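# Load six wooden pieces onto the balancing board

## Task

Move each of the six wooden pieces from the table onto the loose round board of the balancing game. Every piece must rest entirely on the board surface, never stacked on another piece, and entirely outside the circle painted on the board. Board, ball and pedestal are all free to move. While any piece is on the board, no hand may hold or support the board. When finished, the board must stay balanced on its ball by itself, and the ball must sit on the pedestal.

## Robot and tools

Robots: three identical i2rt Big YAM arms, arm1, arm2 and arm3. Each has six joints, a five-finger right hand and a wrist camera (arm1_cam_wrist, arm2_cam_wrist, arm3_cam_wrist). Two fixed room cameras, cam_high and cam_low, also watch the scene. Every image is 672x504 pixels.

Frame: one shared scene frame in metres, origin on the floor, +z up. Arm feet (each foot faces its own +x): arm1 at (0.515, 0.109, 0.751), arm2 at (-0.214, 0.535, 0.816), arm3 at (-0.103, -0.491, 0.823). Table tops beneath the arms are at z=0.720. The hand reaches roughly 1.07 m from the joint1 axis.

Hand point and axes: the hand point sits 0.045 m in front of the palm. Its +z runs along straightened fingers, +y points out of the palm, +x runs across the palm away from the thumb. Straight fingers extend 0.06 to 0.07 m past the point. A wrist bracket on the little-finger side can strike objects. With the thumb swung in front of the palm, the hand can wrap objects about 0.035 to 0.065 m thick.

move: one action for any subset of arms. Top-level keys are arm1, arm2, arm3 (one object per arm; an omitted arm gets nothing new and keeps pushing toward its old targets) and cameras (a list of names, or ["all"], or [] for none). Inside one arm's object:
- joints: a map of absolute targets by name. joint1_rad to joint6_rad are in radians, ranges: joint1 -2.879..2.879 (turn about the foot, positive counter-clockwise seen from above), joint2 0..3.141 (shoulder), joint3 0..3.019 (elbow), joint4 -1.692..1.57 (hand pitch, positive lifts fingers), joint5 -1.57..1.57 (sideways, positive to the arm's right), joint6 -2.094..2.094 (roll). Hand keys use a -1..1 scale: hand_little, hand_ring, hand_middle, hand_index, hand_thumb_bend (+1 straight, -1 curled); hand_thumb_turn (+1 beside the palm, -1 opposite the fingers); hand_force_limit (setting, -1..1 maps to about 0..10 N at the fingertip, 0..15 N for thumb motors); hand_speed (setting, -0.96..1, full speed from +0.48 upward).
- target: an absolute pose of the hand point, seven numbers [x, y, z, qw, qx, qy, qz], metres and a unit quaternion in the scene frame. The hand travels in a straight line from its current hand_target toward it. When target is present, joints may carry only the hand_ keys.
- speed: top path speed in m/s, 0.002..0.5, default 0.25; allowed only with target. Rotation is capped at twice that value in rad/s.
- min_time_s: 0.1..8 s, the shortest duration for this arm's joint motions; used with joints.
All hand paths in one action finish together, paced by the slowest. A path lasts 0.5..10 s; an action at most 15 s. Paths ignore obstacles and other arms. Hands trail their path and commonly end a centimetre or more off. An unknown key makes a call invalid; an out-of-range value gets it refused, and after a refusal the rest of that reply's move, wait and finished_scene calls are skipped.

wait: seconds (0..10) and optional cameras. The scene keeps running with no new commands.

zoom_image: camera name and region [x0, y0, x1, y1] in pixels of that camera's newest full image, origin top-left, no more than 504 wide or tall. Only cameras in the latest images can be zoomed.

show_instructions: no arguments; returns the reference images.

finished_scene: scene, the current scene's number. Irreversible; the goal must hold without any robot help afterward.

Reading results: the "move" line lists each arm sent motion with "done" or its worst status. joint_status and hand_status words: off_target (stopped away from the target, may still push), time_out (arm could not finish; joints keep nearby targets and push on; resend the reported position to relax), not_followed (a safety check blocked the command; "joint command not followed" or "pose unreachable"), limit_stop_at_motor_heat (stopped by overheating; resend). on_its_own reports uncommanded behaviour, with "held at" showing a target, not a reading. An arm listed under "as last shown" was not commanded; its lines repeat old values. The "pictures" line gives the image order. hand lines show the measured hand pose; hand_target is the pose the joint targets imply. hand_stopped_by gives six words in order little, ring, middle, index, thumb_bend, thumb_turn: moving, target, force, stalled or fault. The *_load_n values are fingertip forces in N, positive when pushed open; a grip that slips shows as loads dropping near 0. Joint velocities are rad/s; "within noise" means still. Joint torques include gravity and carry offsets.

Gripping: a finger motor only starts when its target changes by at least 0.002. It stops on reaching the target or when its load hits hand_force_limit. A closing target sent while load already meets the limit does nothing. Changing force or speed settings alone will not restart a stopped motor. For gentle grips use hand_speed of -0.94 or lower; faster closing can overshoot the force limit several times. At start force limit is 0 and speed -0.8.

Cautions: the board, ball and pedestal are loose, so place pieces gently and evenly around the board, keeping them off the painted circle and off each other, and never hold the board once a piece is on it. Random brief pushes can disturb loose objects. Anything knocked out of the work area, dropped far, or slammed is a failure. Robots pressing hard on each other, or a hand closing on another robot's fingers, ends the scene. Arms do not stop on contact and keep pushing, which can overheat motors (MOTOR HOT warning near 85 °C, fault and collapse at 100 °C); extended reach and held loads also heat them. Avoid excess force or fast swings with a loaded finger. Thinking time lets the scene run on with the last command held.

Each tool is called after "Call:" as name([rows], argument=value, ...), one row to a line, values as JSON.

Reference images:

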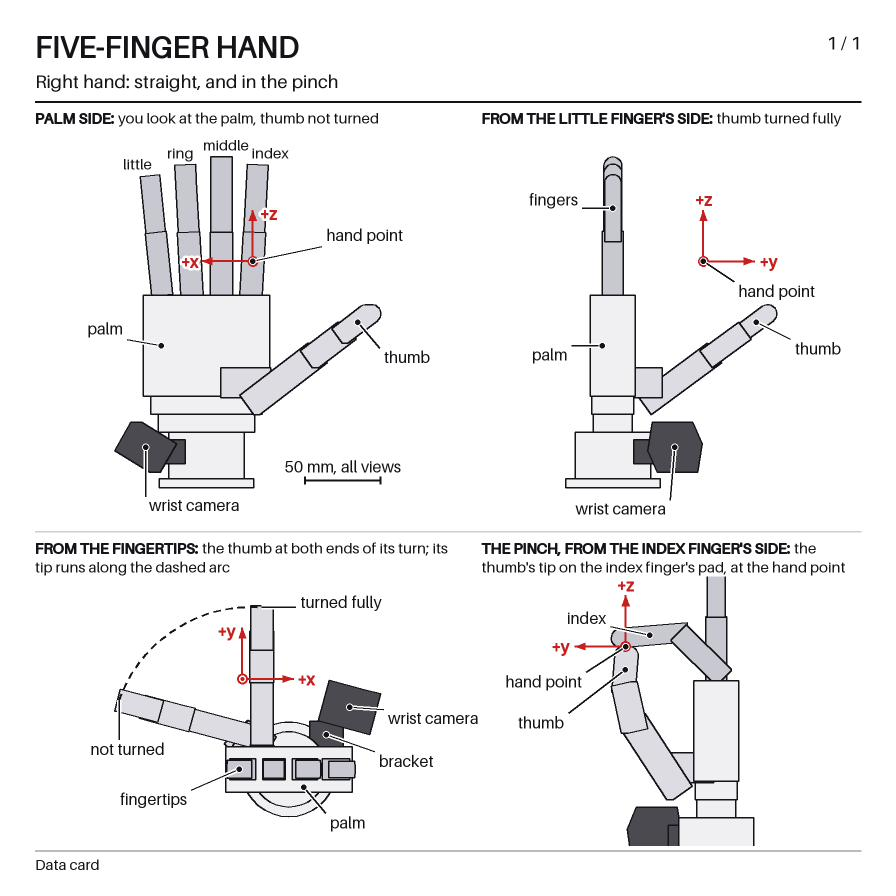

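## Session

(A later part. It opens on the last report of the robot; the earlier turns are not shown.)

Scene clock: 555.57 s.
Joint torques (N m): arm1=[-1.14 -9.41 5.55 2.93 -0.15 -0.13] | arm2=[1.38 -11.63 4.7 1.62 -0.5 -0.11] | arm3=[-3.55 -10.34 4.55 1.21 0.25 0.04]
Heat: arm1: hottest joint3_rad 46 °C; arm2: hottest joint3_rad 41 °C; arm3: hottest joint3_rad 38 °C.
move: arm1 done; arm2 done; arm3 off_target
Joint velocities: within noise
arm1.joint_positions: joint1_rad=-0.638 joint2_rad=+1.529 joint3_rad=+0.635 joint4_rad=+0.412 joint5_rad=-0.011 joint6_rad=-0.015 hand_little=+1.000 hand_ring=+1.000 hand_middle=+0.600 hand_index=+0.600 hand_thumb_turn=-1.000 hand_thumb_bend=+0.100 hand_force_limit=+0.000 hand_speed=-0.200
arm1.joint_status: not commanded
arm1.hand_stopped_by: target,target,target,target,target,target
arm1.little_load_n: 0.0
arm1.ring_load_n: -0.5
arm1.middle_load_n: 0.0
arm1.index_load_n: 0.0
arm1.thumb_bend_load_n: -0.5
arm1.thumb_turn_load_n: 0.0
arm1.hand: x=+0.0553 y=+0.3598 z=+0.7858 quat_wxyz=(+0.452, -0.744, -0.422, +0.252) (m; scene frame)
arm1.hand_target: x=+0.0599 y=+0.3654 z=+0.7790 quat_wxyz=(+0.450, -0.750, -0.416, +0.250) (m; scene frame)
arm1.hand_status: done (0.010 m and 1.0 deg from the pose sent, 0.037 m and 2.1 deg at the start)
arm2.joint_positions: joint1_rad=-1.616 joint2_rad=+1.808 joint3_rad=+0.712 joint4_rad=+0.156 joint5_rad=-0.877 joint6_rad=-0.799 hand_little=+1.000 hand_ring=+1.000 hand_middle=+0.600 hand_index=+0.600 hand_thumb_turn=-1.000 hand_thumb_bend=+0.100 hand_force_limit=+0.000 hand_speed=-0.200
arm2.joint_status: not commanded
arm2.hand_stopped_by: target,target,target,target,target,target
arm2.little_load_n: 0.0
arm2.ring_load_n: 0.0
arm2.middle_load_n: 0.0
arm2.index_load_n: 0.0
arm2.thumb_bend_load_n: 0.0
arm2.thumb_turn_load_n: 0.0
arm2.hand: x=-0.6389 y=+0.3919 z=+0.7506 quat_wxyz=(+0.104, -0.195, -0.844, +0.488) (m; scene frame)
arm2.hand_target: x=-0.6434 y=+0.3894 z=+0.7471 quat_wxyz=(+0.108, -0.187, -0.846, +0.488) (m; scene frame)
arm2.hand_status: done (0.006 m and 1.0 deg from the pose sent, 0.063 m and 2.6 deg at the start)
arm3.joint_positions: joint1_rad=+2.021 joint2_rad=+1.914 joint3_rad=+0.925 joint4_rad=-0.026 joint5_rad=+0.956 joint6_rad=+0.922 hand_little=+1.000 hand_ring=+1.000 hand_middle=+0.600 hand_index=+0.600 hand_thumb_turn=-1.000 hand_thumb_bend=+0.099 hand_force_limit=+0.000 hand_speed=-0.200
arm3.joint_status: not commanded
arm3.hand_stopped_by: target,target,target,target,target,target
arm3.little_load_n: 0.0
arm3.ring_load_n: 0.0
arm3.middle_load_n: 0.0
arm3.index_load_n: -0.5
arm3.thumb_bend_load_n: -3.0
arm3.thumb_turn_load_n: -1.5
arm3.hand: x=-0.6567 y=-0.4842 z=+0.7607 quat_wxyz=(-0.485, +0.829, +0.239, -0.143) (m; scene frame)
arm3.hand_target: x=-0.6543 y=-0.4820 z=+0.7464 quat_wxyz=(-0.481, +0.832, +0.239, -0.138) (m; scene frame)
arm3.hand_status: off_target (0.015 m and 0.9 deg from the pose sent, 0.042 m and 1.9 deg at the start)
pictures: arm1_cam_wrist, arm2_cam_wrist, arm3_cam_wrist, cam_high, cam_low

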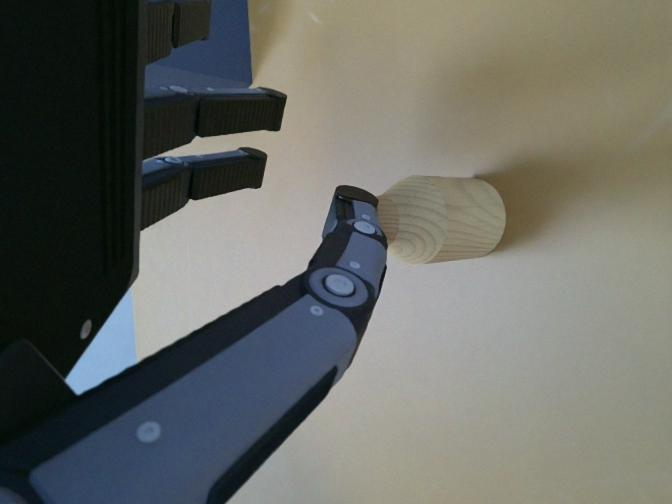

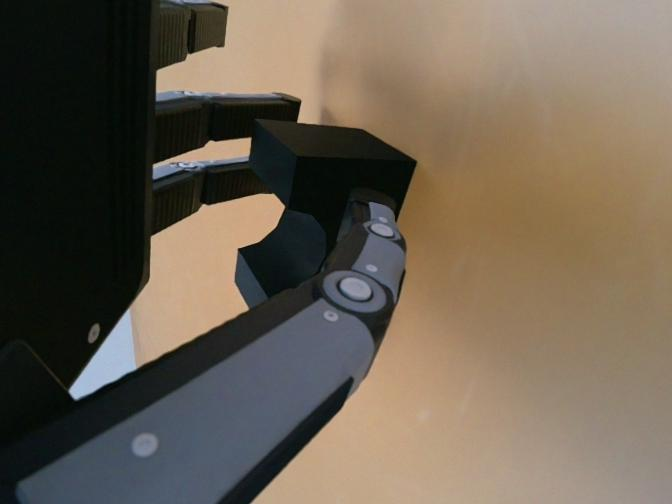

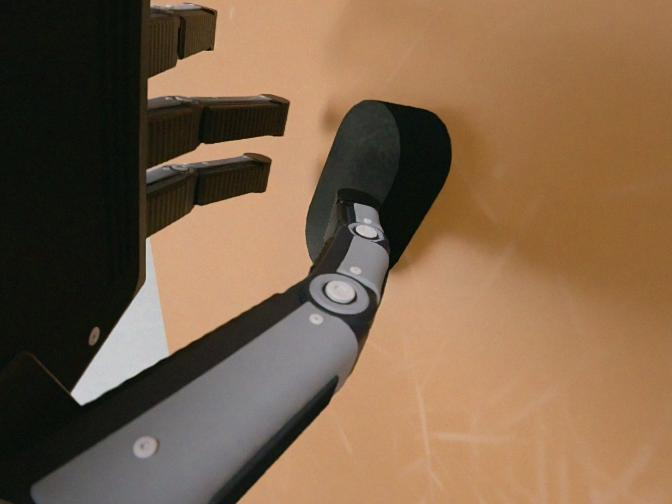

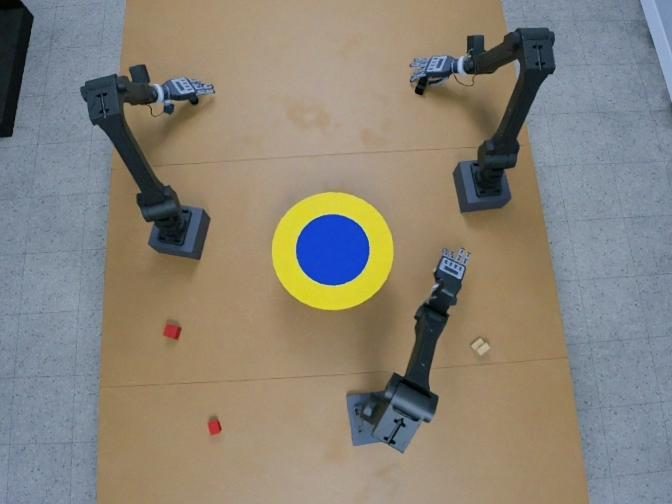

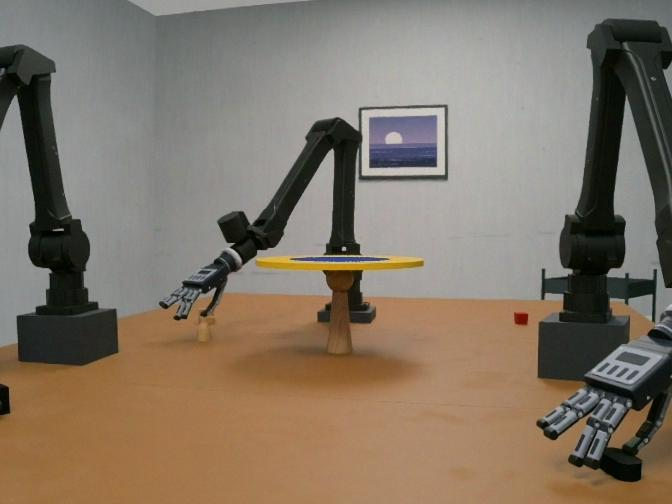

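Call:
move(arm1={"target": [0.066, 0.364, 0.819, -0.4505, 0.7497, 0.4156, -0.2497]}, arm2={"target": [-0.6435, 0.3894, 0.736, -0.1082, 0.1875, 0.8455, -0.4882], "speed": 0.05}, arm3={"target": [-0.656, -0.497, 0.803, -0.4807, 0.8325, 0.2387, -0.1378], "speed": 0.1}, cameras=["arm1_cam_wrist", "arm2_cam_wrist", "arm3_cam_wrist"])

Scene clock: 618.53 s.
Joint torques (N m): arm1=[-1.26 -10.05 7.5 1.92 -0.18 -0.16] | arm2=[1.38 -11.4 4.48 1.63 -0.51 -0.11] | arm3=[-1.67 -12.34 7.53 0.35 0.72 0.11]
Heat: arm1: hottest joint3_rad 40 °C; arm2: hottest joint3_rad 38 °C; arm3: hottest joint3_rad 38 °C.
move: arm1 off_target; arm2 done; arm3 off_target
Joint velocities: within noise
arm1.joint_positions: joint1_rad=-0.642 joint2_rad=+1.426 joint3_rad=+0.635 joint4_rad=+0.297 joint5_rad=-0.015 joint6_rad=-0.015 hand_little=+1.000 hand_ring=+1.000 hand_middle=+0.600 hand_index=+0.600 hand_thumb_turn=-1.000 hand_thumb_bend=+0.100 hand_force_limit=+0.000 hand_speed=-0.200
arm1.joint_status: not commanded
arm1.hand_stopped_by: target,target,target,target,target,target
arm1.little_load_n: 0.0
arm1.ring_load_n: 0.0
arm1.middle_load_n: -0.5
arm1.index_load_n: 0.0
arm1.thumb_bend_load_n: 0.0
arm1.thumb_turn_load_n: 0.0
arm1.hand: x=+0.0666 y=+0.3547 z=+0.8130 quat_wxyz=(+0.447, -0.748, -0.423, +0.250) (m; scene frame)
arm1.hand_target: x=+0.0662 y=+0.3639 z=+0.8190 quat_wxyz=(+0.451, -0.750, -0.416, +0.250) (m; scene frame)
arm1.hand_status: off_target (0.011 m and 1.0 deg from the pose sent, 0.035 m and 1.0 deg at the start)
arm2.joint_positions: joint1_rad=-1.616 joint2_rad=+1.835 joint3_rad=+0.712 joint4_rad=+0.189 joint5_rad=-0.877 joint6_rad=-0.799 hand_little=+1.000 hand_ring=+1.000 hand_middle=+0.600 hand_index=+0.600 hand_thumb_turn=-1.000 hand_thumb_bend=+0.100 hand_force_limit=+0.000 hand_speed=-0.200
arm2.joint_status: not commanded
arm2.hand_stopped_by: target,target,target,target,target,target
arm2.little_load_n: 0.0
arm2.ring_load_n: 0.0
arm2.middle_load_n: 0.0
arm2.index_load_n: 0.0
arm2.thumb_bend_load_n: 0.0
arm2.thumb_turn_load_n: 0.0
arm2.hand: x=-0.6404 y=+0.3917 z=+0.7422 quat_wxyz=(+0.106, -0.194, -0.844, +0.488) (m; scene frame)
arm2.hand_target: x=-0.6433 y=+0.3894 z=+0.7362 quat_wxyz=(+0.108, -0.187, -0.846, +0.488) (m; scene frame)
arm2.hand_status: done (0.007 m and 0.8 deg from the pose sent, 0.016 m and 1.0 deg at the start)
arm3.joint_positions: joint1_rad=+2.040 joint2_rad=+1.830 joint3_rad=+0.931 joint4_rad=-0.203 joint5_rad=+0.960 joint6_rad=+0.967 hand_little=+1.000 hand_ring=+1.000 hand_middle=+0.600 hand_index=+0.600 hand_thumb_turn=-1.000 hand_thumb_bend=+0.100 hand_force_limit=+0.000 hand_speed=-0.200
arm3.joint_status: not commanded
arm3.hand_stopped_by: target,target,target,target,target,target
arm3.little_load_n: 0.0
arm3.ring_load_n: 0.0
arm3.middle_load_n: 0.0
arm3.index_load_n: -0.5
arm3.thumb_bend_load_n: 0.0
arm3.thumb_turn_load_n: 0.0
arm3.hand: x=-0.6405 y=-0.4904 z=+0.7880 quat_wxyz=(-0.480, +0.833, +0.249, -0.121) (m; scene frame)
arm3.hand_target: x=-0.6555 y=-0.4969 z=+0.8033 quat_wxyz=(-0.481, +0.832, +0.239, -0.138) (m; scene frame)
arm3.hand_status: off_target (0.023 m and 2.3 deg from the pose sent, 0.044 m and 0.9 deg at the start)
pictures: arm1_cam_wrist, arm2_cam_wrist, arm3_cam_wrist

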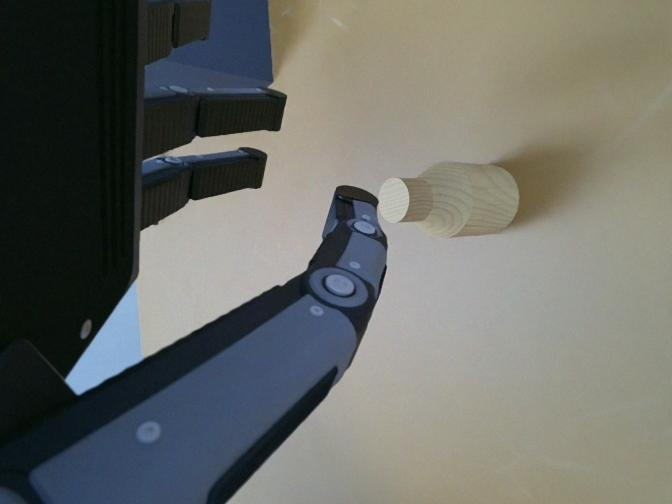

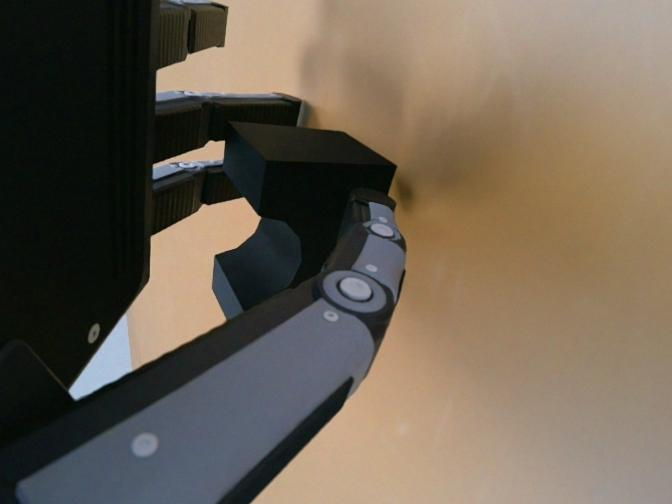

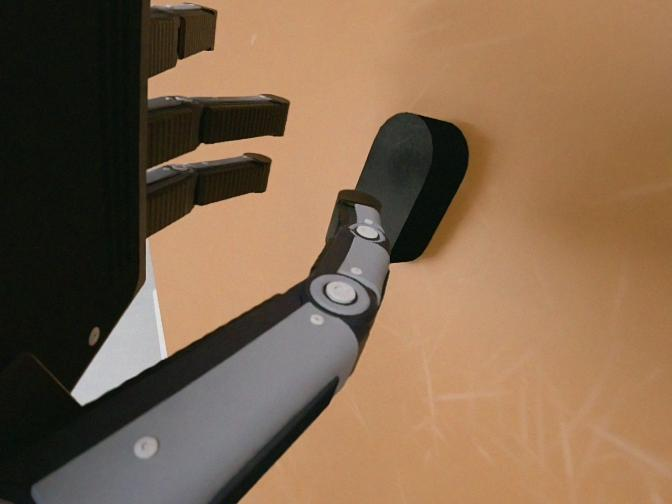

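Call:
move(arm1={"target": [0.0756, 0.3582, 0.800, -0.4505, 0.7497, 0.4156, -0.2497], "speed": 0.1}, arm2={"joints": {"hand_index": -0.1, "hand_middle": -0.1, "hand_force_limit": -0.4, "hand_speed": -0.94}}, arm3={"target": [-0.652, -0.491, 0.775, -0.4807, 0.8325, 0.2387, -0.1378], "speed": 0.1, "joints": {"hand_index": 0.7, "hand_middle": 0.7}}, cameras=["arm2_cam_wrist"])

Scene clock: 646.60 s.
Joint torques (N m): arm1=[-1.2 -8.7 6.12 3.06 -0.18 -0.16] | arm2=[1.38 -11.34 4.51 1.17 -0.22 -0.11] | arm3=[-2.14 -11.69 5.05 1.42 0.57 -0.07]
Heat: arm1: hottest joint3_rad 40 °C; arm2: hottest joint3_rad 37 °C; arm3: hottest joint3_rad 39 °C.
move: arm1 done; arm2 off_target; arm3 done
Joint velocities: within noise
arm1.joint_positions: joint1_rad=-0.643 joint2_rad=+1.435 joint3_rad=+0.603 joint4_rad=+0.339 joint5_rad=-0.016 joint6_rad=-0.015 hand_little=+1.000 hand_ring=+1.000 hand_middle=+0.600 hand_index=+0.600 hand_thumb_turn=-1.000 hand_thumb_bend=+0.100 hand_force_limit=+0.000 hand_speed=-0.200
arm1.joint_status: not commanded
arm1.hand_stopped_by: target,target,target,target,target,target
arm1.little_load_n: 0.0
arm1.ring_load_n: 0.0
arm1.middle_load_n: 0.0
arm1.index_load_n: 0.0
arm1.thumb_bend_load_n: 0.0
arm1.thumb_turn_load_n: 0.0
arm1.hand: x=+0.0733 y=+0.3506 z=+0.8023 quat_wxyz=(+0.447, -0.747, -0.423, +0.251) (m; scene frame)
arm1.hand_target: x=+0.0757 y=+0.3580 z=+0.8000 quat_wxyz=(+0.450, -0.750, -0.416, +0.250) (m; scene frame)
arm1.hand_status: done (0.008 m and 0.9 deg from the pose sent, 0.016 m and 1.0 deg at the start)
arm2.joint_positions: joint1_rad=-1.616 joint2_rad=+1.835 joint3_rad=+0.712 joint4_rad=+0.199 joint5_rad=-0.885 joint6_rad=-0.799 hand_little=+1.000 hand_ring=+1.000 hand_middle=+0.443 hand_index=+0.223 hand_thumb_turn=-1.000 hand_thumb_bend=+0.100 hand_force_limit=-0.400 hand_speed=-0.940
arm2.joint_status: hand_middle off_target (ended at +0.443, target -0.100); hand_index off_target (ended at +0.223, target -0.100); the others done
arm2.hand_stopped_by: target,target,force,force,target,target
arm2.little_load_n: 0.0
arm2.ring_load_n: 0.0
arm2.middle_load_n: 2.0
arm2.index_load_n: 3.0
arm2.thumb_bend_load_n: 1.0
arm2.thumb_turn_load_n: -1.0
arm2.hand: x=-0.6419 y=+0.3906 z=+0.7439 quat_wxyz=(+0.109, -0.190, -0.842, +0.492) (m; scene frame)
arm2.hand_target: x=-0.6434 y=+0.3896 z=+0.7362 quat_wxyz=(+0.108, -0.188, -0.845, +0.488) (m; scene frame)
arm2.hand_status: not commanded
arm3.joint_positions: joint1_rad=+2.040 joint2_rad=+1.874 joint3_rad=+0.931 joint4_rad=-0.132 joint5_rad=+0.958 joint6_rad=+0.967 hand_little=+1.000 hand_ring=+1.000 hand_middle=+0.700 hand_index=+0.700 hand_thumb_turn=-1.000 hand_thumb_bend=+0.100 hand_force_limit=+0.000 hand_speed=-0.200
arm3.joint_status: all done
arm3.hand_stopped_by: target,target,target,target,target,target
arm3.little_load_n: 0.0
arm3.ring_load_n: 0.0
arm3.middle_load_n: 0.0
arm3.index_load_n: -0.5
arm3.thumb_bend_load_n: 0.0
arm3.thumb_turn_load_n: 0.0
arm3.hand: x=-0.6482 y=-0.4925 z=+0.7733 quat_wxyz=(-0.480, +0.833, +0.242, -0.133) (m; scene frame)
arm3.hand_target: x=-0.6520 y=-0.4910 z=+0.7751 quat_wxyz=(-0.481, +0.833, +0.239, -0.138) (m; scene frame)
arm3.hand_status: done (0.004 m and 0.7 deg from the pose sent, 0.017 m and 2.3 deg at the start)
pictures: arm2_cam_wrist

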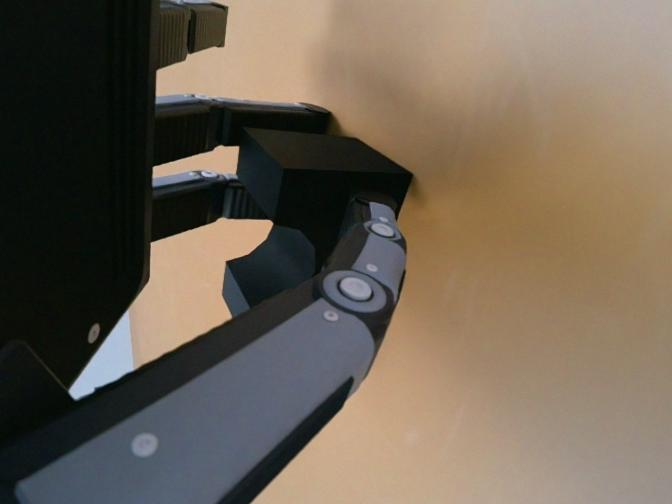

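Call:
move(arm1={"target": [0.0775, 0.357, 0.754, -0.4505, 0.7497, 0.4156, -0.2497], "speed": 0.08}, arm2={"target": [-0.6435, 0.3894, 0.83, -0.1082, 0.1875, 0.8455, -0.4882], "speed": 0.1}, arm3={"target": [-0.652, -0.491, 0.742, -0.4807, 0.8325, 0.2387, -0.1378], "speed": 0.08}, cameras=["arm1_cam_wrist", "arm2_cam_wrist", "arm3_cam_wrist"])

Scene clock: 662.20 s.
Joint torques (N m): arm1=[-1.26 -9.64 5.04 3.08 -0.18 -0.16] | arm2=[1.73 -11.69 8.12 0.27 -0.46 -0.05] | arm3=[-2.08 -11.69 4.26 1.44 0.55 -0.08]
Heat: arm1: hottest joint3_rad 40 °C; arm2: hottest joint3_rad 37 °C; arm3: hottest joint3_rad 39 °C.
move: arm1 done; arm2 off_target; arm3 done
Joint velocities: within noise
arm1.joint_positions: joint1_rad=-0.643 joint2_rad=+1.571 joint3_rad=+0.563 joint4_rad=+0.514 joint5_rad=-0.016 joint6_rad=-0.015 hand_little=+1.000 hand_ring=+1.000 hand_middle=+0.600 hand_index=+0.600 hand_thumb_turn=-1.000 hand_thumb_bend=+0.100 hand_force_limit=+0.000 hand_speed=-0.200
arm1.joint_status: not commanded
arm1.hand_stopped_by: target,target,target,target,target,target
arm1.little_load_n: 0.0
arm1.ring_load_n: 0.0
arm1.middle_load_n: 0.0
arm1.index_load_n: 0.0
arm1.thumb_bend_load_n: 0.0
arm1.thumb_turn_load_n: 0.0
arm1.hand: x=+0.0746 y=+0.3499 z=+0.7558 quat_wxyz=(+0.447, -0.748, -0.423, +0.250) (m; scene frame)
arm1.hand_target: x=+0.0777 y=+0.3569 z=+0.7540 quat_wxyz=(+0.450, -0.750, -0.416, +0.249) (m; scene frame)
arm1.hand_status: done (0.008 m and 0.9 deg from the pose sent, 0.049 m and 0.9 deg at the start)
arm2.joint_positions: joint1_rad=-1.616 joint2_rad=+1.602 joint3_rad=+0.719 joint4_rad=-0.071 joint5_rad=-0.877 joint6_rad=-0.799 hand_little=+1.000 hand_ring=+1.000 hand_middle=+0.443 hand_index=+0.223 hand_thumb_turn=-1.000 hand_thumb_bend=+0.100 hand_force_limit=-0.400 hand_speed=-0.940
arm2.joint_status: not commanded
arm2.hand_stopped_by: target,target,force,force,target,target
arm2.little_load_n: 0.0
arm2.ring_load_n: 0.0
arm2.middle_load_n: 0.0
arm2.index_load_n: 0.0
arm2.thumb_bend_load_n: 0.0
arm2.thumb_turn_load_n: 0.0
arm2.hand: x=-0.6282 y=+0.3932 z=+0.8183 quat_wxyz=(+0.098, -0.199, -0.845, +0.486) (m; scene frame)
arm2.hand_target: x=-0.6430 y=+0.3895 z=+0.8303 quat_wxyz=(+0.108, -0.188, -0.845, +0.488) (m; scene frame)
arm2.hand_status: off_target (0.020 m and 1.8 deg from the pose sent, 0.086 m and 0.7 deg at the start)
arm3.joint_positions: joint1_rad=+2.040 joint2_rad=+1.950 joint3_rad=+0.928 joint4_rad=-0.048 joint5_rad=+0.958 joint6_rad=+0.967 hand_little=+1.000 hand_ring=+1.000 hand_middle=+0.700 hand_index=+0.700 hand_thumb_turn=-1.000 hand_thumb_bend=+0.100 hand_force_limit=+0.000 hand_speed=-0.200
arm3.joint_status: not commanded
arm3.hand_stopped_by: target,target,target,target,target,target
arm3.little_load_n: 0.0
arm3.ring_load_n: 0.0
arm3.middle_load_n: 0.0
arm3.index_load_n: 0.0
arm3.thumb_bend_load_n: 0.0
arm3.thumb_turn_load_n: 0.0
arm3.hand: x=-0.6495 y=-0.4928 z=+0.7425 quat_wxyz=(-0.480, +0.833, +0.241, -0.135) (m; scene frame)
arm3.hand_target: x=-0.6519 y=-0.4910 z=+0.7420 quat_wxyz=(-0.481, +0.833, +0.239, -0.138) (m; scene frame)
arm3.hand_status: done (0.003 m and 0.4 deg from the pose sent, 0.031 m and 0.7 deg at the start)
pictures: arm1_cam_wrist, arm2_cam_wrist, arm3_cam_wrist

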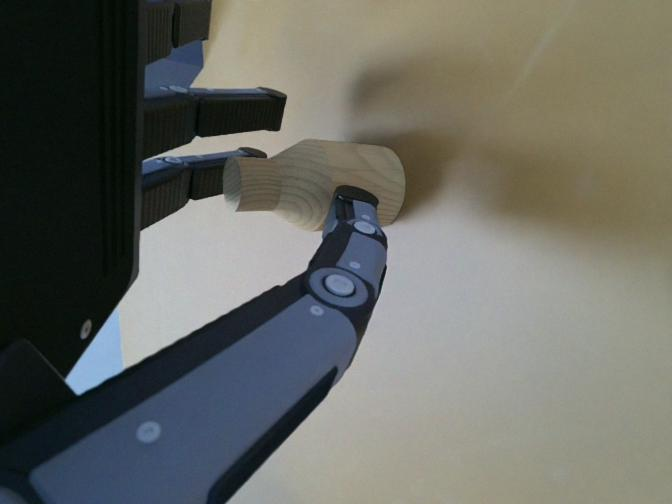

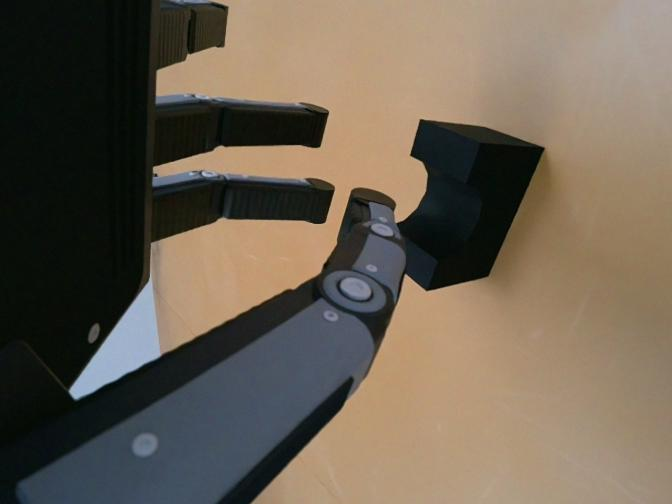

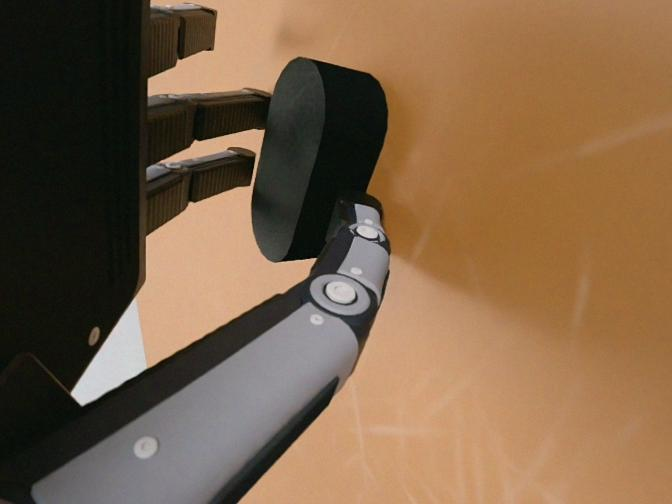

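Call:
move(arm1={"joints": {"hand_index": 0.0, "hand_middle": 0.0, "hand_force_limit": 0.0, "hand_speed": -0.94}}, arm2={"target": [-0.634, 0.3922, 0.800, -0.0782, 0.1355, 0.8554, -0.4939], "speed": 0.1, "joints": {"hand_index": 0.6, "hand_middle": 0.6, "hand_speed": -0.2}}, arm3={"target": [-0.652, -0.491, 0.7355, -0.4807, 0.8325, 0.2387, -0.1378], "speed": 0.08}, cameras=["arm1_cam_wrist", "arm2_cam_wrist"])

Call:
move(arm3={"joints": {"hand_index": 0.0, "hand_middle": 0.0, "hand_force_limit": 0.0, "hand_speed": -0.94}}, cameras=["arm3_cam_wrist"])

Scene clock: 693.67 s.
Joint torques (N m): arm1=[-1.26 -9.64 5.03 3.02 -0.18 -0.16] | arm2=[0.38 -10.87 7.71 0.09 -0.69 -0.11] | arm3=[-2.61 -10.99 4.44 1.48 0.5 -0.1]
Heat: arm1: hottest joint3_rad 39 °C; arm2: hottest joint3_rad 39 °C; arm3: hottest joint3_rad 37 °C.
move: arm1 off_target; arm2 off_target; arm3 done
Joint velocities: within noise
arm1.joint_positions: joint1_rad=-0.643 joint2_rad=+1.571 joint3_rad=+0.563 joint4_rad=+0.515 joint5_rad=-0.016 joint6_rad=-0.015 hand_little=+1.000 hand_ring=+1.000 hand_middle=+0.184 hand_index=+0.179 hand_thumb_turn=-1.000 hand_thumb_bend=+0.101 hand_force_limit=+0.000 hand_speed=-0.940
arm1.joint_status: hand_middle off_target (ended at +0.184, target +0.000); hand_index off_target (ended at +0.179, target +0.000); the others done
arm1.hand_stopped_by: target,target,force,force,target,target
arm1.little_load_n: 0.0
arm1.ring_load_n: 0.0
arm1.middle_load_n: 4.5
arm1.index_load_n: 5.0
arm1.thumb_bend_load_n: 5.5
arm1.thumb_turn_load_n: 0.0
arm1.hand: x=+0.0744 y=+0.3499 z=+0.7560 quat_wxyz=(+0.447, -0.747, -0.423, +0.251) (m; scene frame)
arm1.hand_target: x=+0.0776 y=+0.3568 z=+0.7540 quat_wxyz=(+0.450, -0.750, -0.416, +0.250) (m; scene frame)
arm1.hand_status: not commanded
arm2.joint_positions: joint1_rad=-1.616 joint2_rad=+1.674 joint3_rad=+0.751 joint4_rad=-0.162 joint5_rad=-0.946 joint6_rad=-0.982 hand_little=+1.000 hand_ring=+1.000 hand_middle=+0.600 hand_index=+0.600 hand_thumb_turn=-1.000 hand_thumb_bend=+0.100 hand_force_limit=-0.400 hand_speed=-0.200
arm2.joint_status: all done
arm2.hand_stopped_by: target,target,target,target,target,target
arm2.little_load_n: 0.0
arm2.ring_load_n: 0.0
arm2.middle_load_n: 0.0
arm2.index_load_n: 0.0
arm2.thumb_bend_load_n: 0.0
arm2.thumb_turn_load_n: 0.0
arm2.hand: x=-0.6192 y=+0.3902 z=+0.7975 quat_wxyz=(+0.073, -0.139, -0.856, +0.493) (m; scene frame)
arm2.hand_target: x=-0.6336 y=+0.3924 z=+0.8001 quat_wxyz=(+0.078, -0.136, -0.855, +0.494) (m; scene frame)
arm2.hand_status: off_target (0.015 m and 0.7 deg from the pose sent, 0.019 m and 7.7 deg at the start)
arm3.joint_positions: joint1_rad=+2.040 joint2_rad=+1.955 joint3_rad=+0.928 joint4_rad=-0.032 joint5_rad=+0.961 joint6_rad=+0.967 hand_little=+1.000 hand_ring=+1.000 hand_middle=+0.700 hand_index=+0.700 hand_thumb_turn=-1.000 hand_thumb_bend=+0.100 hand_force_limit=+0.000 hand_speed=-0.200
arm3.joint_status: not commanded
arm3.hand_stopped_by: target,target,target,target,target,target
arm3.little_load_n: 0.0
arm3.ring_load_n: 0.0
arm3.middle_load_n: 0.5
arm3.index_load_n: 0.0
arm3.thumb_bend_load_n: 0.0
arm3.thumb_turn_load_n: 0.0
arm3.hand: x=-0.6517 y=-0.4928 z=+0.7420 quat_wxyz=(-0.481, +0.832, +0.238, -0.139) (m; scene frame)
arm3.hand_target: x=-0.6519 y=-0.4910 z=+0.7357 quat_wxyz=(-0.481, +0.833, +0.239, -0.138) (m; scene frame)
arm3.hand_status: done (0.007 m and 0.2 deg from the pose sent, 0.008 m and 0.4 deg at the start)
pictures: arm1_cam_wrist, arm2_cam_wrist

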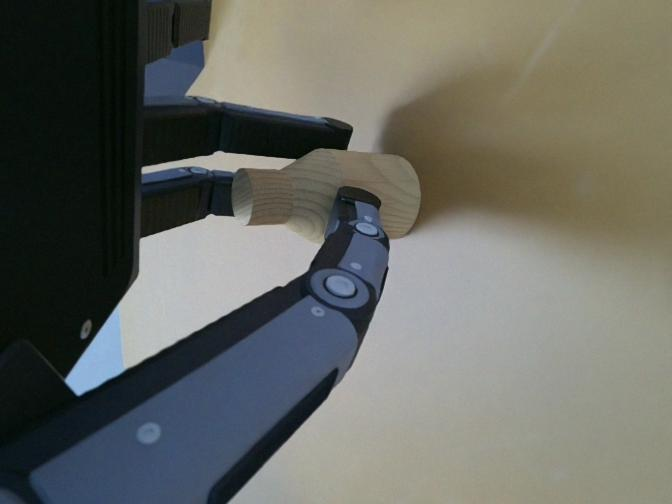

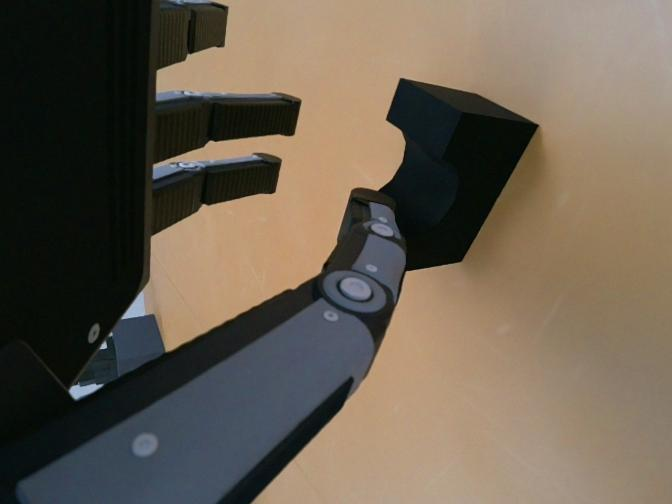

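Scene clock: 696.63 s.
Joint torques (N m): arm1=[-1.26 -9.58 5.04 3.02 -0.17 -0.16] | arm2=[0.38 -10.87 7.71 0.08 -0.69 -0.11] | arm3=[-2.14 -11.16 4.49 1.05 0.08 -0.09]
Heat: arm1: hottest joint3_rad 39 °C; arm2: hottest joint3_rad 40 °C; arm3: hottest joint3_rad 37 °C.
move: arm3 off_target
Joint velocities: within noise
arm1, arm2: as last shown
arm3.joint_positions: joint1_rad=+2.037 joint2_rad=+1.955 joint3_rad=+0.928 joint4_rad=-0.020 joint5_rad=+0.972 joint6_rad=+0.967 hand_little=+1.000 hand_ring=+1.000 hand_middle=+0.611 hand_index=+0.487 hand_thumb_turn=-1.000 hand_thumb_bend=+0.100 hand_force_limit=+0.000 hand_speed=-0.940
arm3.joint_status: hand_middle off_target (ended at +0.611, target +0.000); hand_index off_target (ended at +0.487, target +0.000); the others done
arm3.hand_stopped_by: target,target,force,force,target,target
arm3.little_load_n: 0.0
arm3.ring_load_n: 0.0
arm3.middle_load_n: 0.0
arm3.index_load_n: 4.5
arm3.thumb_bend_load_n: 0.5
arm3.thumb_turn_load_n: 0.0
arm3.hand: x=-0.6540 y=-0.4902 z=+0.7444 quat_wxyz=(-0.486, +0.830, +0.231, -0.142) (m; scene frame)
arm3.hand_target: x=-0.6518 y=-0.4911 z=+0.7355 quat_wxyz=(-0.481, +0.832, +0.239, -0.138) (m; scene frame)
arm3.hand_status: not commanded
pictures: arm3_cam_wrist

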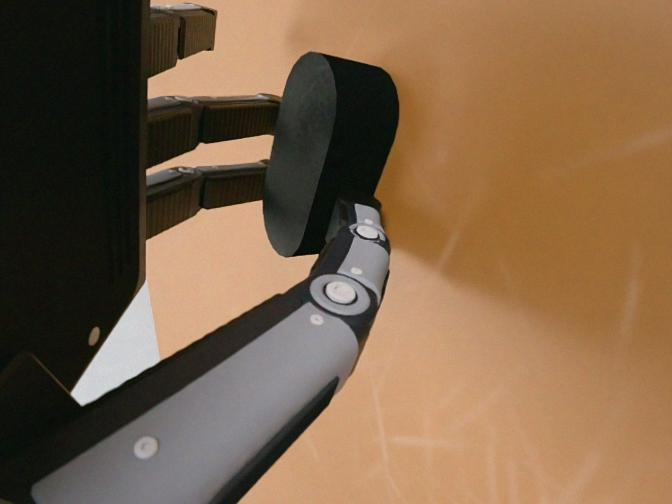

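Call:
move(arm1={"target": [0.0775, 0.357, 0.85, -0.4505, 0.7497, 0.4156, -0.2497], "speed": 0.08}, arm3={"joints": {"hand_index": 0.7, "hand_middle": 0.7, "hand_speed": -0.6}}, cameras=["arm1_cam_wrist"])

Call:
move(arm3={"target": [-0.6515, -0.4925, 0.727, -0.4807, 0.8325, 0.2387, -0.1378], "speed": 0.05}, cameras=["arm3_cam_wrist"])

Scene clock: 708.90 s.
Joint torques (N m): arm1=[-1.2 -8.82 9.77 1.94 -0.16 -0.17] | arm2=[0.26 -10.81 7.69 0.09 -0.69 -0.11] | arm3=[-2.49 -11.52 4.56 0.83 0.48 -0.07]
Heat: arm1: hottest joint3_rad 39 °C; arm2: hottest joint3_rad 40 °C; arm3: hottest joint3_rad 37 °C.
move: arm1 off_target; arm3 done
Joint velocities: within noise
arm1.joint_positions: joint1_rad=-0.643 joint2_rad=+1.316 joint3_rad=+0.611 joint4_rad=+0.183 joint5_rad=-0.016 joint6_rad=-0.015 hand_little=+1.000 hand_ring=+1.000 hand_middle=+0.184 hand_index=+0.179 hand_thumb_turn=-1.000 hand_thumb_bend=+0.101 hand_force_limit=+0.000 hand_speed=-0.940
arm1.joint_status: not commanded
arm1.hand_stopped_by: target,target,force,force,target,target
arm1.little_load_n: 0.0
arm1.ring_load_n: 0.0
arm1.middle_load_n: 4.0
arm1.index_load_n: 5.0
arm1.thumb_bend_load_n: 6.0
arm1.thumb_turn_load_n: 0.0
arm1.hand: x=+0.0879 y=+0.3416 z=+0.8306 quat_wxyz=(+0.436, -0.754, -0.426, +0.245) (m; scene frame)
arm1.hand_target: x=+0.0783 y=+0.3566 z=+0.8504 quat_wxyz=(+0.451, -0.749, -0.416, +0.250) (m; scene frame)
arm1.hand_status: off_target (0.027 m and 2.1 deg from the pose sent, 0.094 m and 0.9 deg at the start)
arm2: as last shown
arm2.thumb_bend_load_n: -0.5
arm3.joint_positions: joint1_rad=+2.037 joint2_rad=+1.958 joint3_rad=+0.928 joint4_rad=-0.020 joint5_rad=+0.960 joint6_rad=+0.967 hand_little=+1.000 hand_ring=+1.000 hand_middle=+0.700 hand_index=+0.700 hand_thumb_turn=-1.000 hand_thumb_bend=+0.100 hand_force_limit=+0.000 hand_speed=-0.600
arm3.joint_status: all done
arm3.hand_stopped_by: target,target,target,target,target,target
arm3.little_load_n: 0.0
arm3.ring_load_n: 0.0
arm3.middle_load_n: 0.5
arm3.index_load_n: 0.0
arm3.thumb_bend_load_n: 0.0
arm3.thumb_turn_load_n: 0.0
arm3.hand: x=-0.6536 y=-0.4921 z=+0.7416 quat_wxyz=(-0.482, +0.832, +0.234, -0.143) (m; scene frame)
arm3.hand_target: x=-0.6519 y=-0.4911 z=+0.7355 quat_wxyz=(-0.481, +0.833, +0.239, -0.138) (m; scene frame)
arm3.hand_status: not commanded
pictures: arm1_cam_wrist

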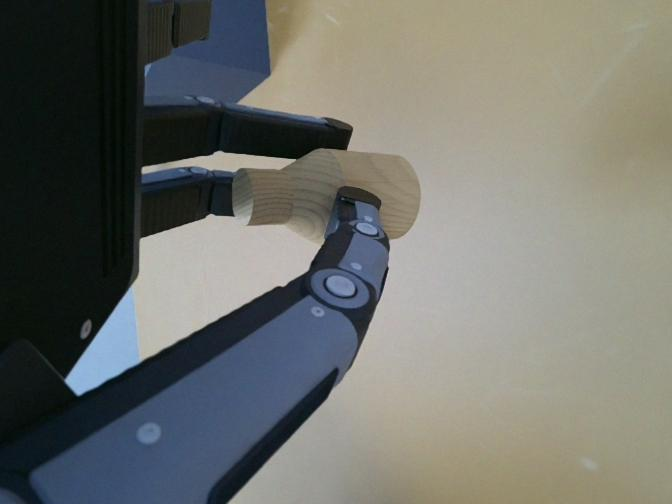

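Scene clock: 709.87 s.
Joint torques (N m): arm1=[-1.2 -8.82 9.78 1.94 -0.16 -0.16] | arm2=[0.38 -10.81 7.71 0.09 -0.69 -0.11] | arm3=[-1.73 -10.93 4.41 1.13 0.35 0]
Heat: arm1: hottest joint3_rad 39 °C; arm2: hottest joint3_rad 40 °C; arm3: hottest joint3_rad 37 °C.
move: arm3 off_target
Joint velocities: within noise
arm1, arm2: as last shown
arm1.middle_load_n: 4.5
arm2.thumb_bend_load_n: 0.0
arm2.thumb_turn_load_n: -0.5
arm3.joint_positions: joint1_rad=+2.038 joint2_rad=+1.962 joint3_rad=+0.928 joint4_rad=-0.012 joint5_rad=+0.967 joint6_rad=+0.967 hand_little=+1.000 hand_ring=+1.000 hand_middle=+0.700 hand_index=+0.700 hand_thumb_turn=-1.000 hand_thumb_bend=+0.100 hand_force_limit=+0.000 hand_speed=-0.600
arm3.joint_status: not commanded
arm3.hand_stopped_by: target,target,target,target,target,target
arm3.little_load_n: 0.0
arm3.ring_load_n: 0.0
arm3.middle_load_n: 1.0
arm3.index_load_n: 0.0
arm3.thumb_bend_load_n: 0.0
arm3.thumb_turn_load_n: 0.0
arm3.hand: x=-0.6543 y=-0.4914 z=+0.7409 quat_wxyz=(-0.484, +0.831, +0.232, -0.144) (m; scene frame)
arm3.hand_target: x=-0.6511 y=-0.4925 z=+0.7273 quat_wxyz=(-0.481, +0.833, +0.239, -0.138) (m; scene frame)
arm3.hand_status: off_target (0.014 m and 1.1 deg from the pose sent, 0.015 m and 0.8 deg at the start)
pictures: arm3_cam_wrist

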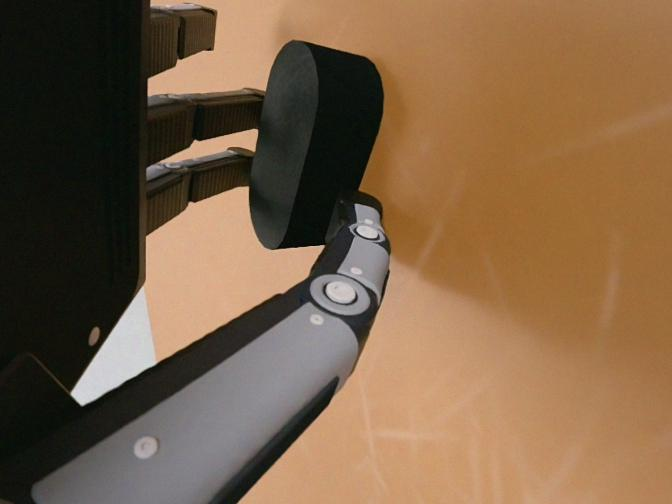

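Call:
move(arm2={"target": [-0.626, 0.396, 0.785, -0.0782, 0.1355, 0.8554, -0.4939], "speed": 0.1}, arm3={"target": [-0.670, -0.486, 0.775, -0.4807, 0.8325, 0.2387, -0.1378], "speed": 0.1, "joints": {"hand_index": 0.8, "hand_middle": 0.8}}, cameras=["arm2_cam_wrist", "arm3_cam_wrist"])

Scene clock: 732.70 s.
Joint torques (N m): arm1=[-1.2 -8.88 9.77 1.94 -0.16 -0.16] | arm2=[-0.09 -10.7 5.48 1.33 -0.7 -0.11] | arm3=[-2.55 -12.63 6.97 0.5 0.57 -0.12]
Heat: arm1: hottest joint3_rad 43 °C; arm2: hottest joint3_rad 41 °C; arm3: hottest joint3_rad 37 °C.
move: arm2 done; arm3 off_target
Joint velocities: within noise
arm1: as last shown
arm1.thumb_turn_load_n: 0.5
arm2.joint_positions: joint1_rad=-1.621 joint2_rad=+1.694 joint3_rad=+0.751 joint4_rad=-0.151 joint5_rad=-0.951 joint6_rad=-0.998 hand_little=+1.000 hand_ring=+1.000 hand_middle=+0.600 hand_index=+0.600 hand_thumb_turn=-1.000 hand_thumb_bend=+0.100 hand_force_limit=-0.400 hand_speed=-0.200
arm2.joint_status: not commanded
arm2.hand_stopped_by: target,target,target,target,target,target
arm2.little_load_n: 0.0
arm2.ring_load_n: 0.0
arm2.middle_load_n: 0.0
arm2.index_load_n: 0.0
arm2.thumb_bend_load_n: 0.0
arm2.thumb_turn_load_n: 0.0
arm2.hand: x=-0.6196 y=+0.3920 z=+0.7903 quat_wxyz=(+0.073, -0.136, -0.856, +0.493) (m; scene frame)
arm2.hand_target: x=-0.6257 y=+0.3960 z=+0.7850 quat_wxyz=(+0.078, -0.135, -0.855, +0.494) (m; scene frame)
arm2.hand_status: done (0.009 m and 0.6 deg from the pose sent, 0.015 m and 0.7 deg at the start)
arm3.joint_positions: joint1_rad=+2.023 joint2_rad=+1.915 joint3_rad=+0.951 joint4_rad=-0.103 joint5_rad=+0.950 joint6_rad=+0.943 hand_little=+1.000 hand_ring=+1.000 hand_middle=+0.800 hand_index=+0.800 hand_thumb_turn=-1.000 hand_thumb_bend=+0.100 hand_force_limit=+0.000 hand_speed=-0.600
arm3.joint_status: all done
arm3.hand_stopped_by: target,target,target,target,target,target
arm3.little_load_n: 0.0
arm3.ring_load_n: 0.0
arm3.middle_load_n: 0.0
arm3.index_load_n: 0.0
arm3.thumb_bend_load_n: 0.0
arm3.thumb_turn_load_n: 0.0
arm3.hand: x=-0.6557 y=-0.4865 z=+0.7603 quat_wxyz=(-0.479, +0.833, +0.245, -0.128) (m; scene frame)
arm3.hand_target: x=-0.6696 y=-0.4858 z=+0.7752 quat_wxyz=(-0.481, +0.832, +0.239, -0.138) (m; scene frame)
arm3.hand_status: off_target (0.020 m and 1.3 deg from the pose sent, 0.038 m and 1.1 deg at the start)
pictures: arm2_cam_wrist, arm3_cam_wrist

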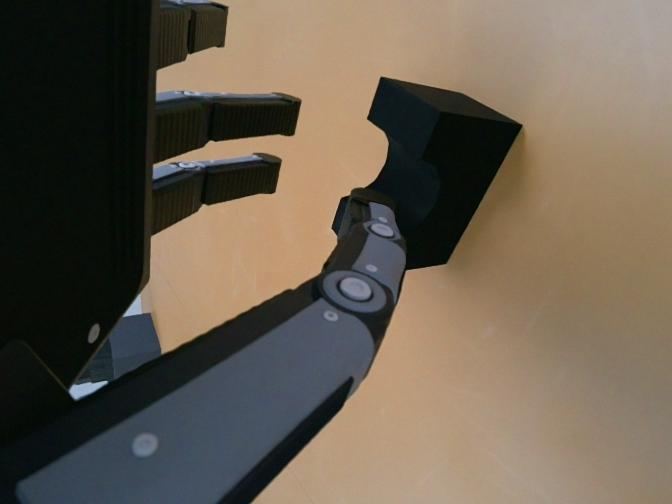

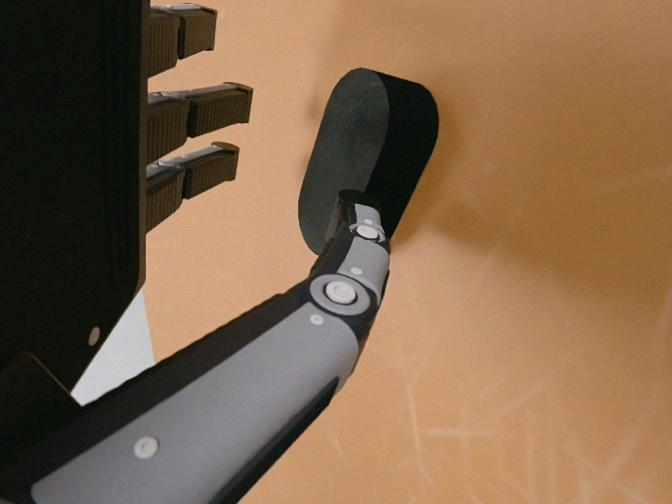

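Call:
move(arm2={"target": [-0.626, 0.399, 0.733, -0.0782, 0.1355, 0.8554, -0.4939], "speed": 0.08}, arm3={"target": [-0.659, -0.482, 0.728, -0.4807, 0.8325, 0.2387, -0.1378], "speed": 0.08}, cameras=["arm2_cam_wrist", "arm3_cam_wrist"])

Scene clock: 748.87 s.
Joint torques (N m): arm1=[-1.26 -8.82 9.78 1.94 -0.16 -0.17] | arm2=[-0.03 -11.81 3.78 1.32 -0.66 -0.12] | arm3=[-2.96 -10.34 4.33 1.42 0.31 -0.08]
Heat: arm1: hottest joint3_rad 44 °C; arm2: hottest joint3_rad 40 °C; arm3: hottest joint3_rad 37 °C.
move: arm2 done; arm3 off_target
Joint velocities: within noise
arm1: as last shown
arm1.thumb_bend_load_n: 5.5
arm2.joint_positions: joint1_rad=-1.631 joint2_rad=+1.843 joint3_rad=+0.751 joint4_rad=-0.009 joint5_rad=-0.956 joint6_rad=-1.012 hand_little=+1.000 hand_ring=+1.000 hand_middle=+0.600 hand_index=+0.600 hand_thumb_turn=-1.000 hand_thumb_bend=+0.100 hand_force_limit=-0.400 hand_speed=-0.200
arm2.joint_status: not commanded
arm2.hand_stopped_by: target,target,target,target,target,target
arm2.little_load_n: 0.0
arm2.ring_load_n: 0.0
arm2.middle_load_n: 0.0
arm2.index_load_n: 0.0
arm2.thumb_bend_load_n: 0.0
arm2.thumb_turn_load_n: 0.0
arm2.hand: x=-0.6250 y=+0.3949 z=+0.7396 quat_wxyz=(+0.075, -0.134, -0.855, +0.494) (m; scene frame)
arm2.hand_target: x=-0.6257 y=+0.3990 z=+0.7330 quat_wxyz=(+0.078, -0.136, -0.855, +0.494) (m; scene frame)
arm2.hand_status: done (0.008 m and 0.4 deg from the pose sent, 0.058 m and 0.6 deg at the start)
arm3.joint_positions: joint1_rad=+2.023 joint2_rad=+1.969 joint3_rad=+0.939 joint4_rad=+0.009 joint5_rad=+0.953 joint6_rad=+0.935 hand_little=+1.000 hand_ring=+1.000 hand_middle=+0.800 hand_index=+0.800 hand_thumb_turn=-1.000 hand_thumb_bend=+0.100 hand_force_limit=+0.000 hand_speed=-0.600
arm3.joint_status: not commanded
arm3.hand_stopped_by: target,target,target,target,target,target
arm3.little_load_n: 0.0
arm3.ring_load_n: 0.0
arm3.middle_load_n: 0.0
arm3.index_load_n: 0.0
arm3.thumb_bend_load_n: -1.5
arm3.thumb_turn_load_n: -2.5
arm3.hand: x=-0.6615 y=-0.4868 z=+0.7411 quat_wxyz=(-0.483, +0.831, +0.236, -0.145) (m; scene frame)
arm3.hand_target: x=-0.6587 y=-0.4821 z=+0.7284 quat_wxyz=(-0.481, +0.833, +0.239, -0.138) (m; scene frame)
arm3.hand_status: off_target (0.014 m and 0.9 deg from the pose sent, 0.033 m and 1.3 deg at the start)
pictures: arm2_cam_wrist, arm3_cam_wrist

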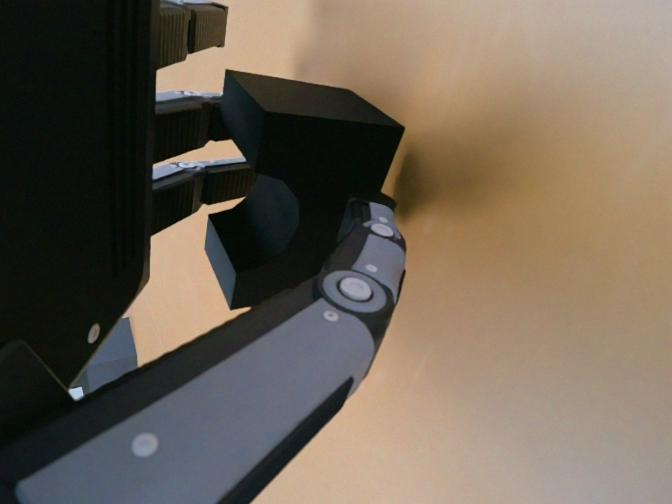

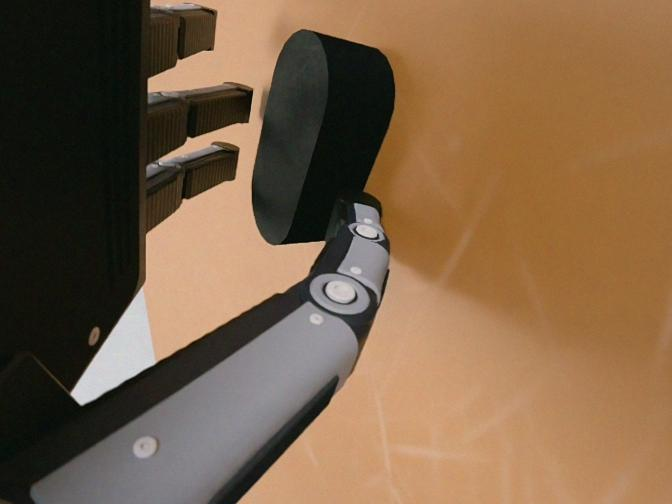

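Call:
move(arm2={"joints": {"hand_index": -0.2, "hand_middle": -0.2, "hand_force_limit": 0.3, "hand_speed": -0.94}}, arm3={"target": [-0.659, -0.482, 0.735, -0.4807, 0.8325, 0.2387, -0.1378], "speed": 0.08, "joints": {"hand_index": 0.0, "hand_middle": 0.0, "hand_force_limit": 0.0, "hand_speed": -0.94}}, cameras=["arm2_cam_wrist", "arm3_cam_wrist"])

Scene clock: 761.17 s.
Joint torques (N m): arm1=[-1.2 -8.82 9.77 1.94 -0.16 -0.16] | arm2=[-0.03 -11.46 3.86 0.69 0.45 -0.11] | arm3=[-3.19 -11.46 4.33 0.7 0.16 -0.13]
Heat: arm1: hottest joint3_rad 45 °C; arm2: hottest joint3_rad 39 °C; arm3: hottest joint3_rad 37 °C.
move: arm2 off_target; arm3 off_target
Joint velocities: within noise
arm1: as last shown
arm1.thumb_bend_load_n: 6.0
arm1.thumb_turn_load_n: 0.0
arm2.joint_positions: joint1_rad=-1.631 joint2_rad=+1.838 joint3_rad=+0.751 joint4_rad=+0.005 joint5_rad=-0.988 joint6_rad=-1.012 hand_little=+1.000 hand_ring=+1.000 hand_middle=+0.213 hand_index=+0.207 hand_thumb_turn=-1.000 hand_thumb_bend=+0.101 hand_force_limit=+0.300 hand_speed=-0.940
arm2.joint_status: hand_middle off_target (ended at +0.213, target -0.200); hand_index off_target (ended at +0.207, target -0.200); the others done
arm2.hand_stopped_by: target,target,force,force,target,target
arm2.little_load_n: 0.0
arm2.ring_load_n: 0.0
arm2.middle_load_n: 7.0
arm2.index_load_n: 8.0
arm2.thumb_bend_load_n: 4.5
arm2.thumb_turn_load_n: -3.0
arm2.hand: x=-0.6269 y=+0.3906 z=+0.7461 quat_wxyz=(+0.078, -0.125, -0.849, +0.508) (m; scene frame)
arm2.hand_target: x=-0.6257 y=+0.3990 z=+0.7331 quat_wxyz=(+0.078, -0.136, -0.855, +0.494) (m; scene frame)
arm2.hand_status: not commanded
arm3.joint_positions: joint1_rad=+2.021 joint2_rad=+1.969 joint3_rad=+0.939 joint4_rad=+0.011 joint5_rad=+0.957 joint6_rad=+0.935 hand_little=+1.000 hand_ring=+1.000 hand_middle=+0.677 hand_index=+0.570 hand_thumb_turn=-1.000 hand_thumb_bend=+0.100 hand_force_limit=+0.000 hand_speed=-0.940
arm3.joint_status: hand_middle off_target (ended at +0.677, target +0.000); hand_index off_target (ended at +0.570, target +0.000); the others done
arm3.hand_stopped_by: target,target,force,force,target,target
arm3.little_load_n: 0.0
arm3.ring_load_n: 0.0
arm3.middle_load_n: 0.0
arm3.index_load_n: 4.5
arm3.thumb_bend_load_n: 0.5
arm3.thumb_turn_load_n: 0.0
arm3.hand: x=-0.6619 y=-0.4852 z=+0.7417 quat_wxyz=(-0.484, +0.830, +0.234, -0.145) (m; scene frame)
arm3.hand_target: x=-0.6589 y=-0.4821 z=+0.7350 quat_wxyz=(-0.481, +0.832, +0.239, -0.138) (m; scene frame)
arm3.hand_status: done (0.008 m and 1.1 deg from the pose sent, 0.008 m and 0.9 deg at the start)
pictures: arm2_cam_wrist, arm3_cam_wrist

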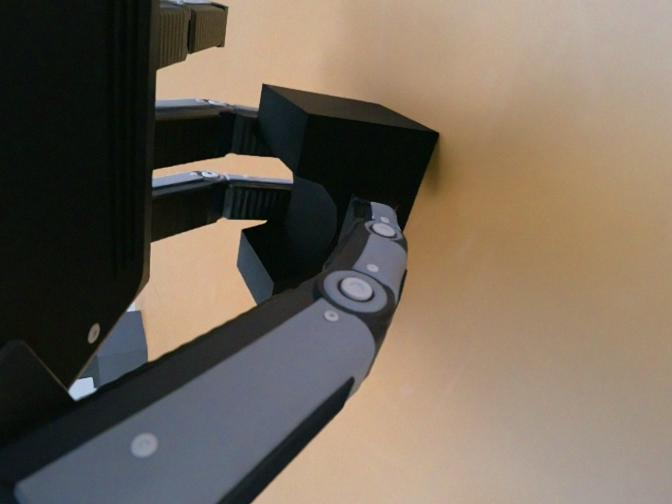

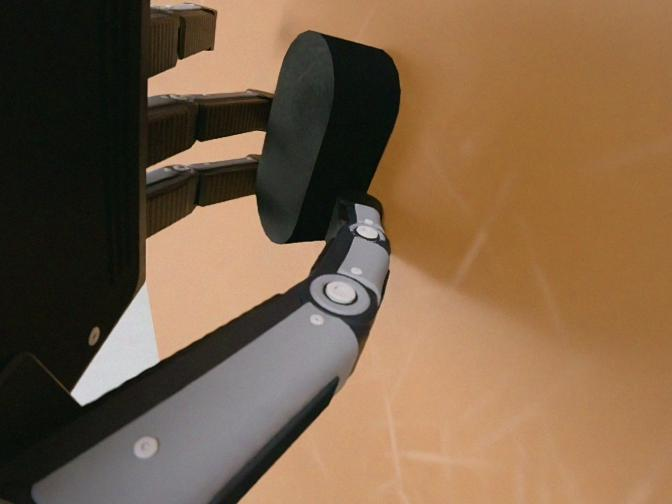

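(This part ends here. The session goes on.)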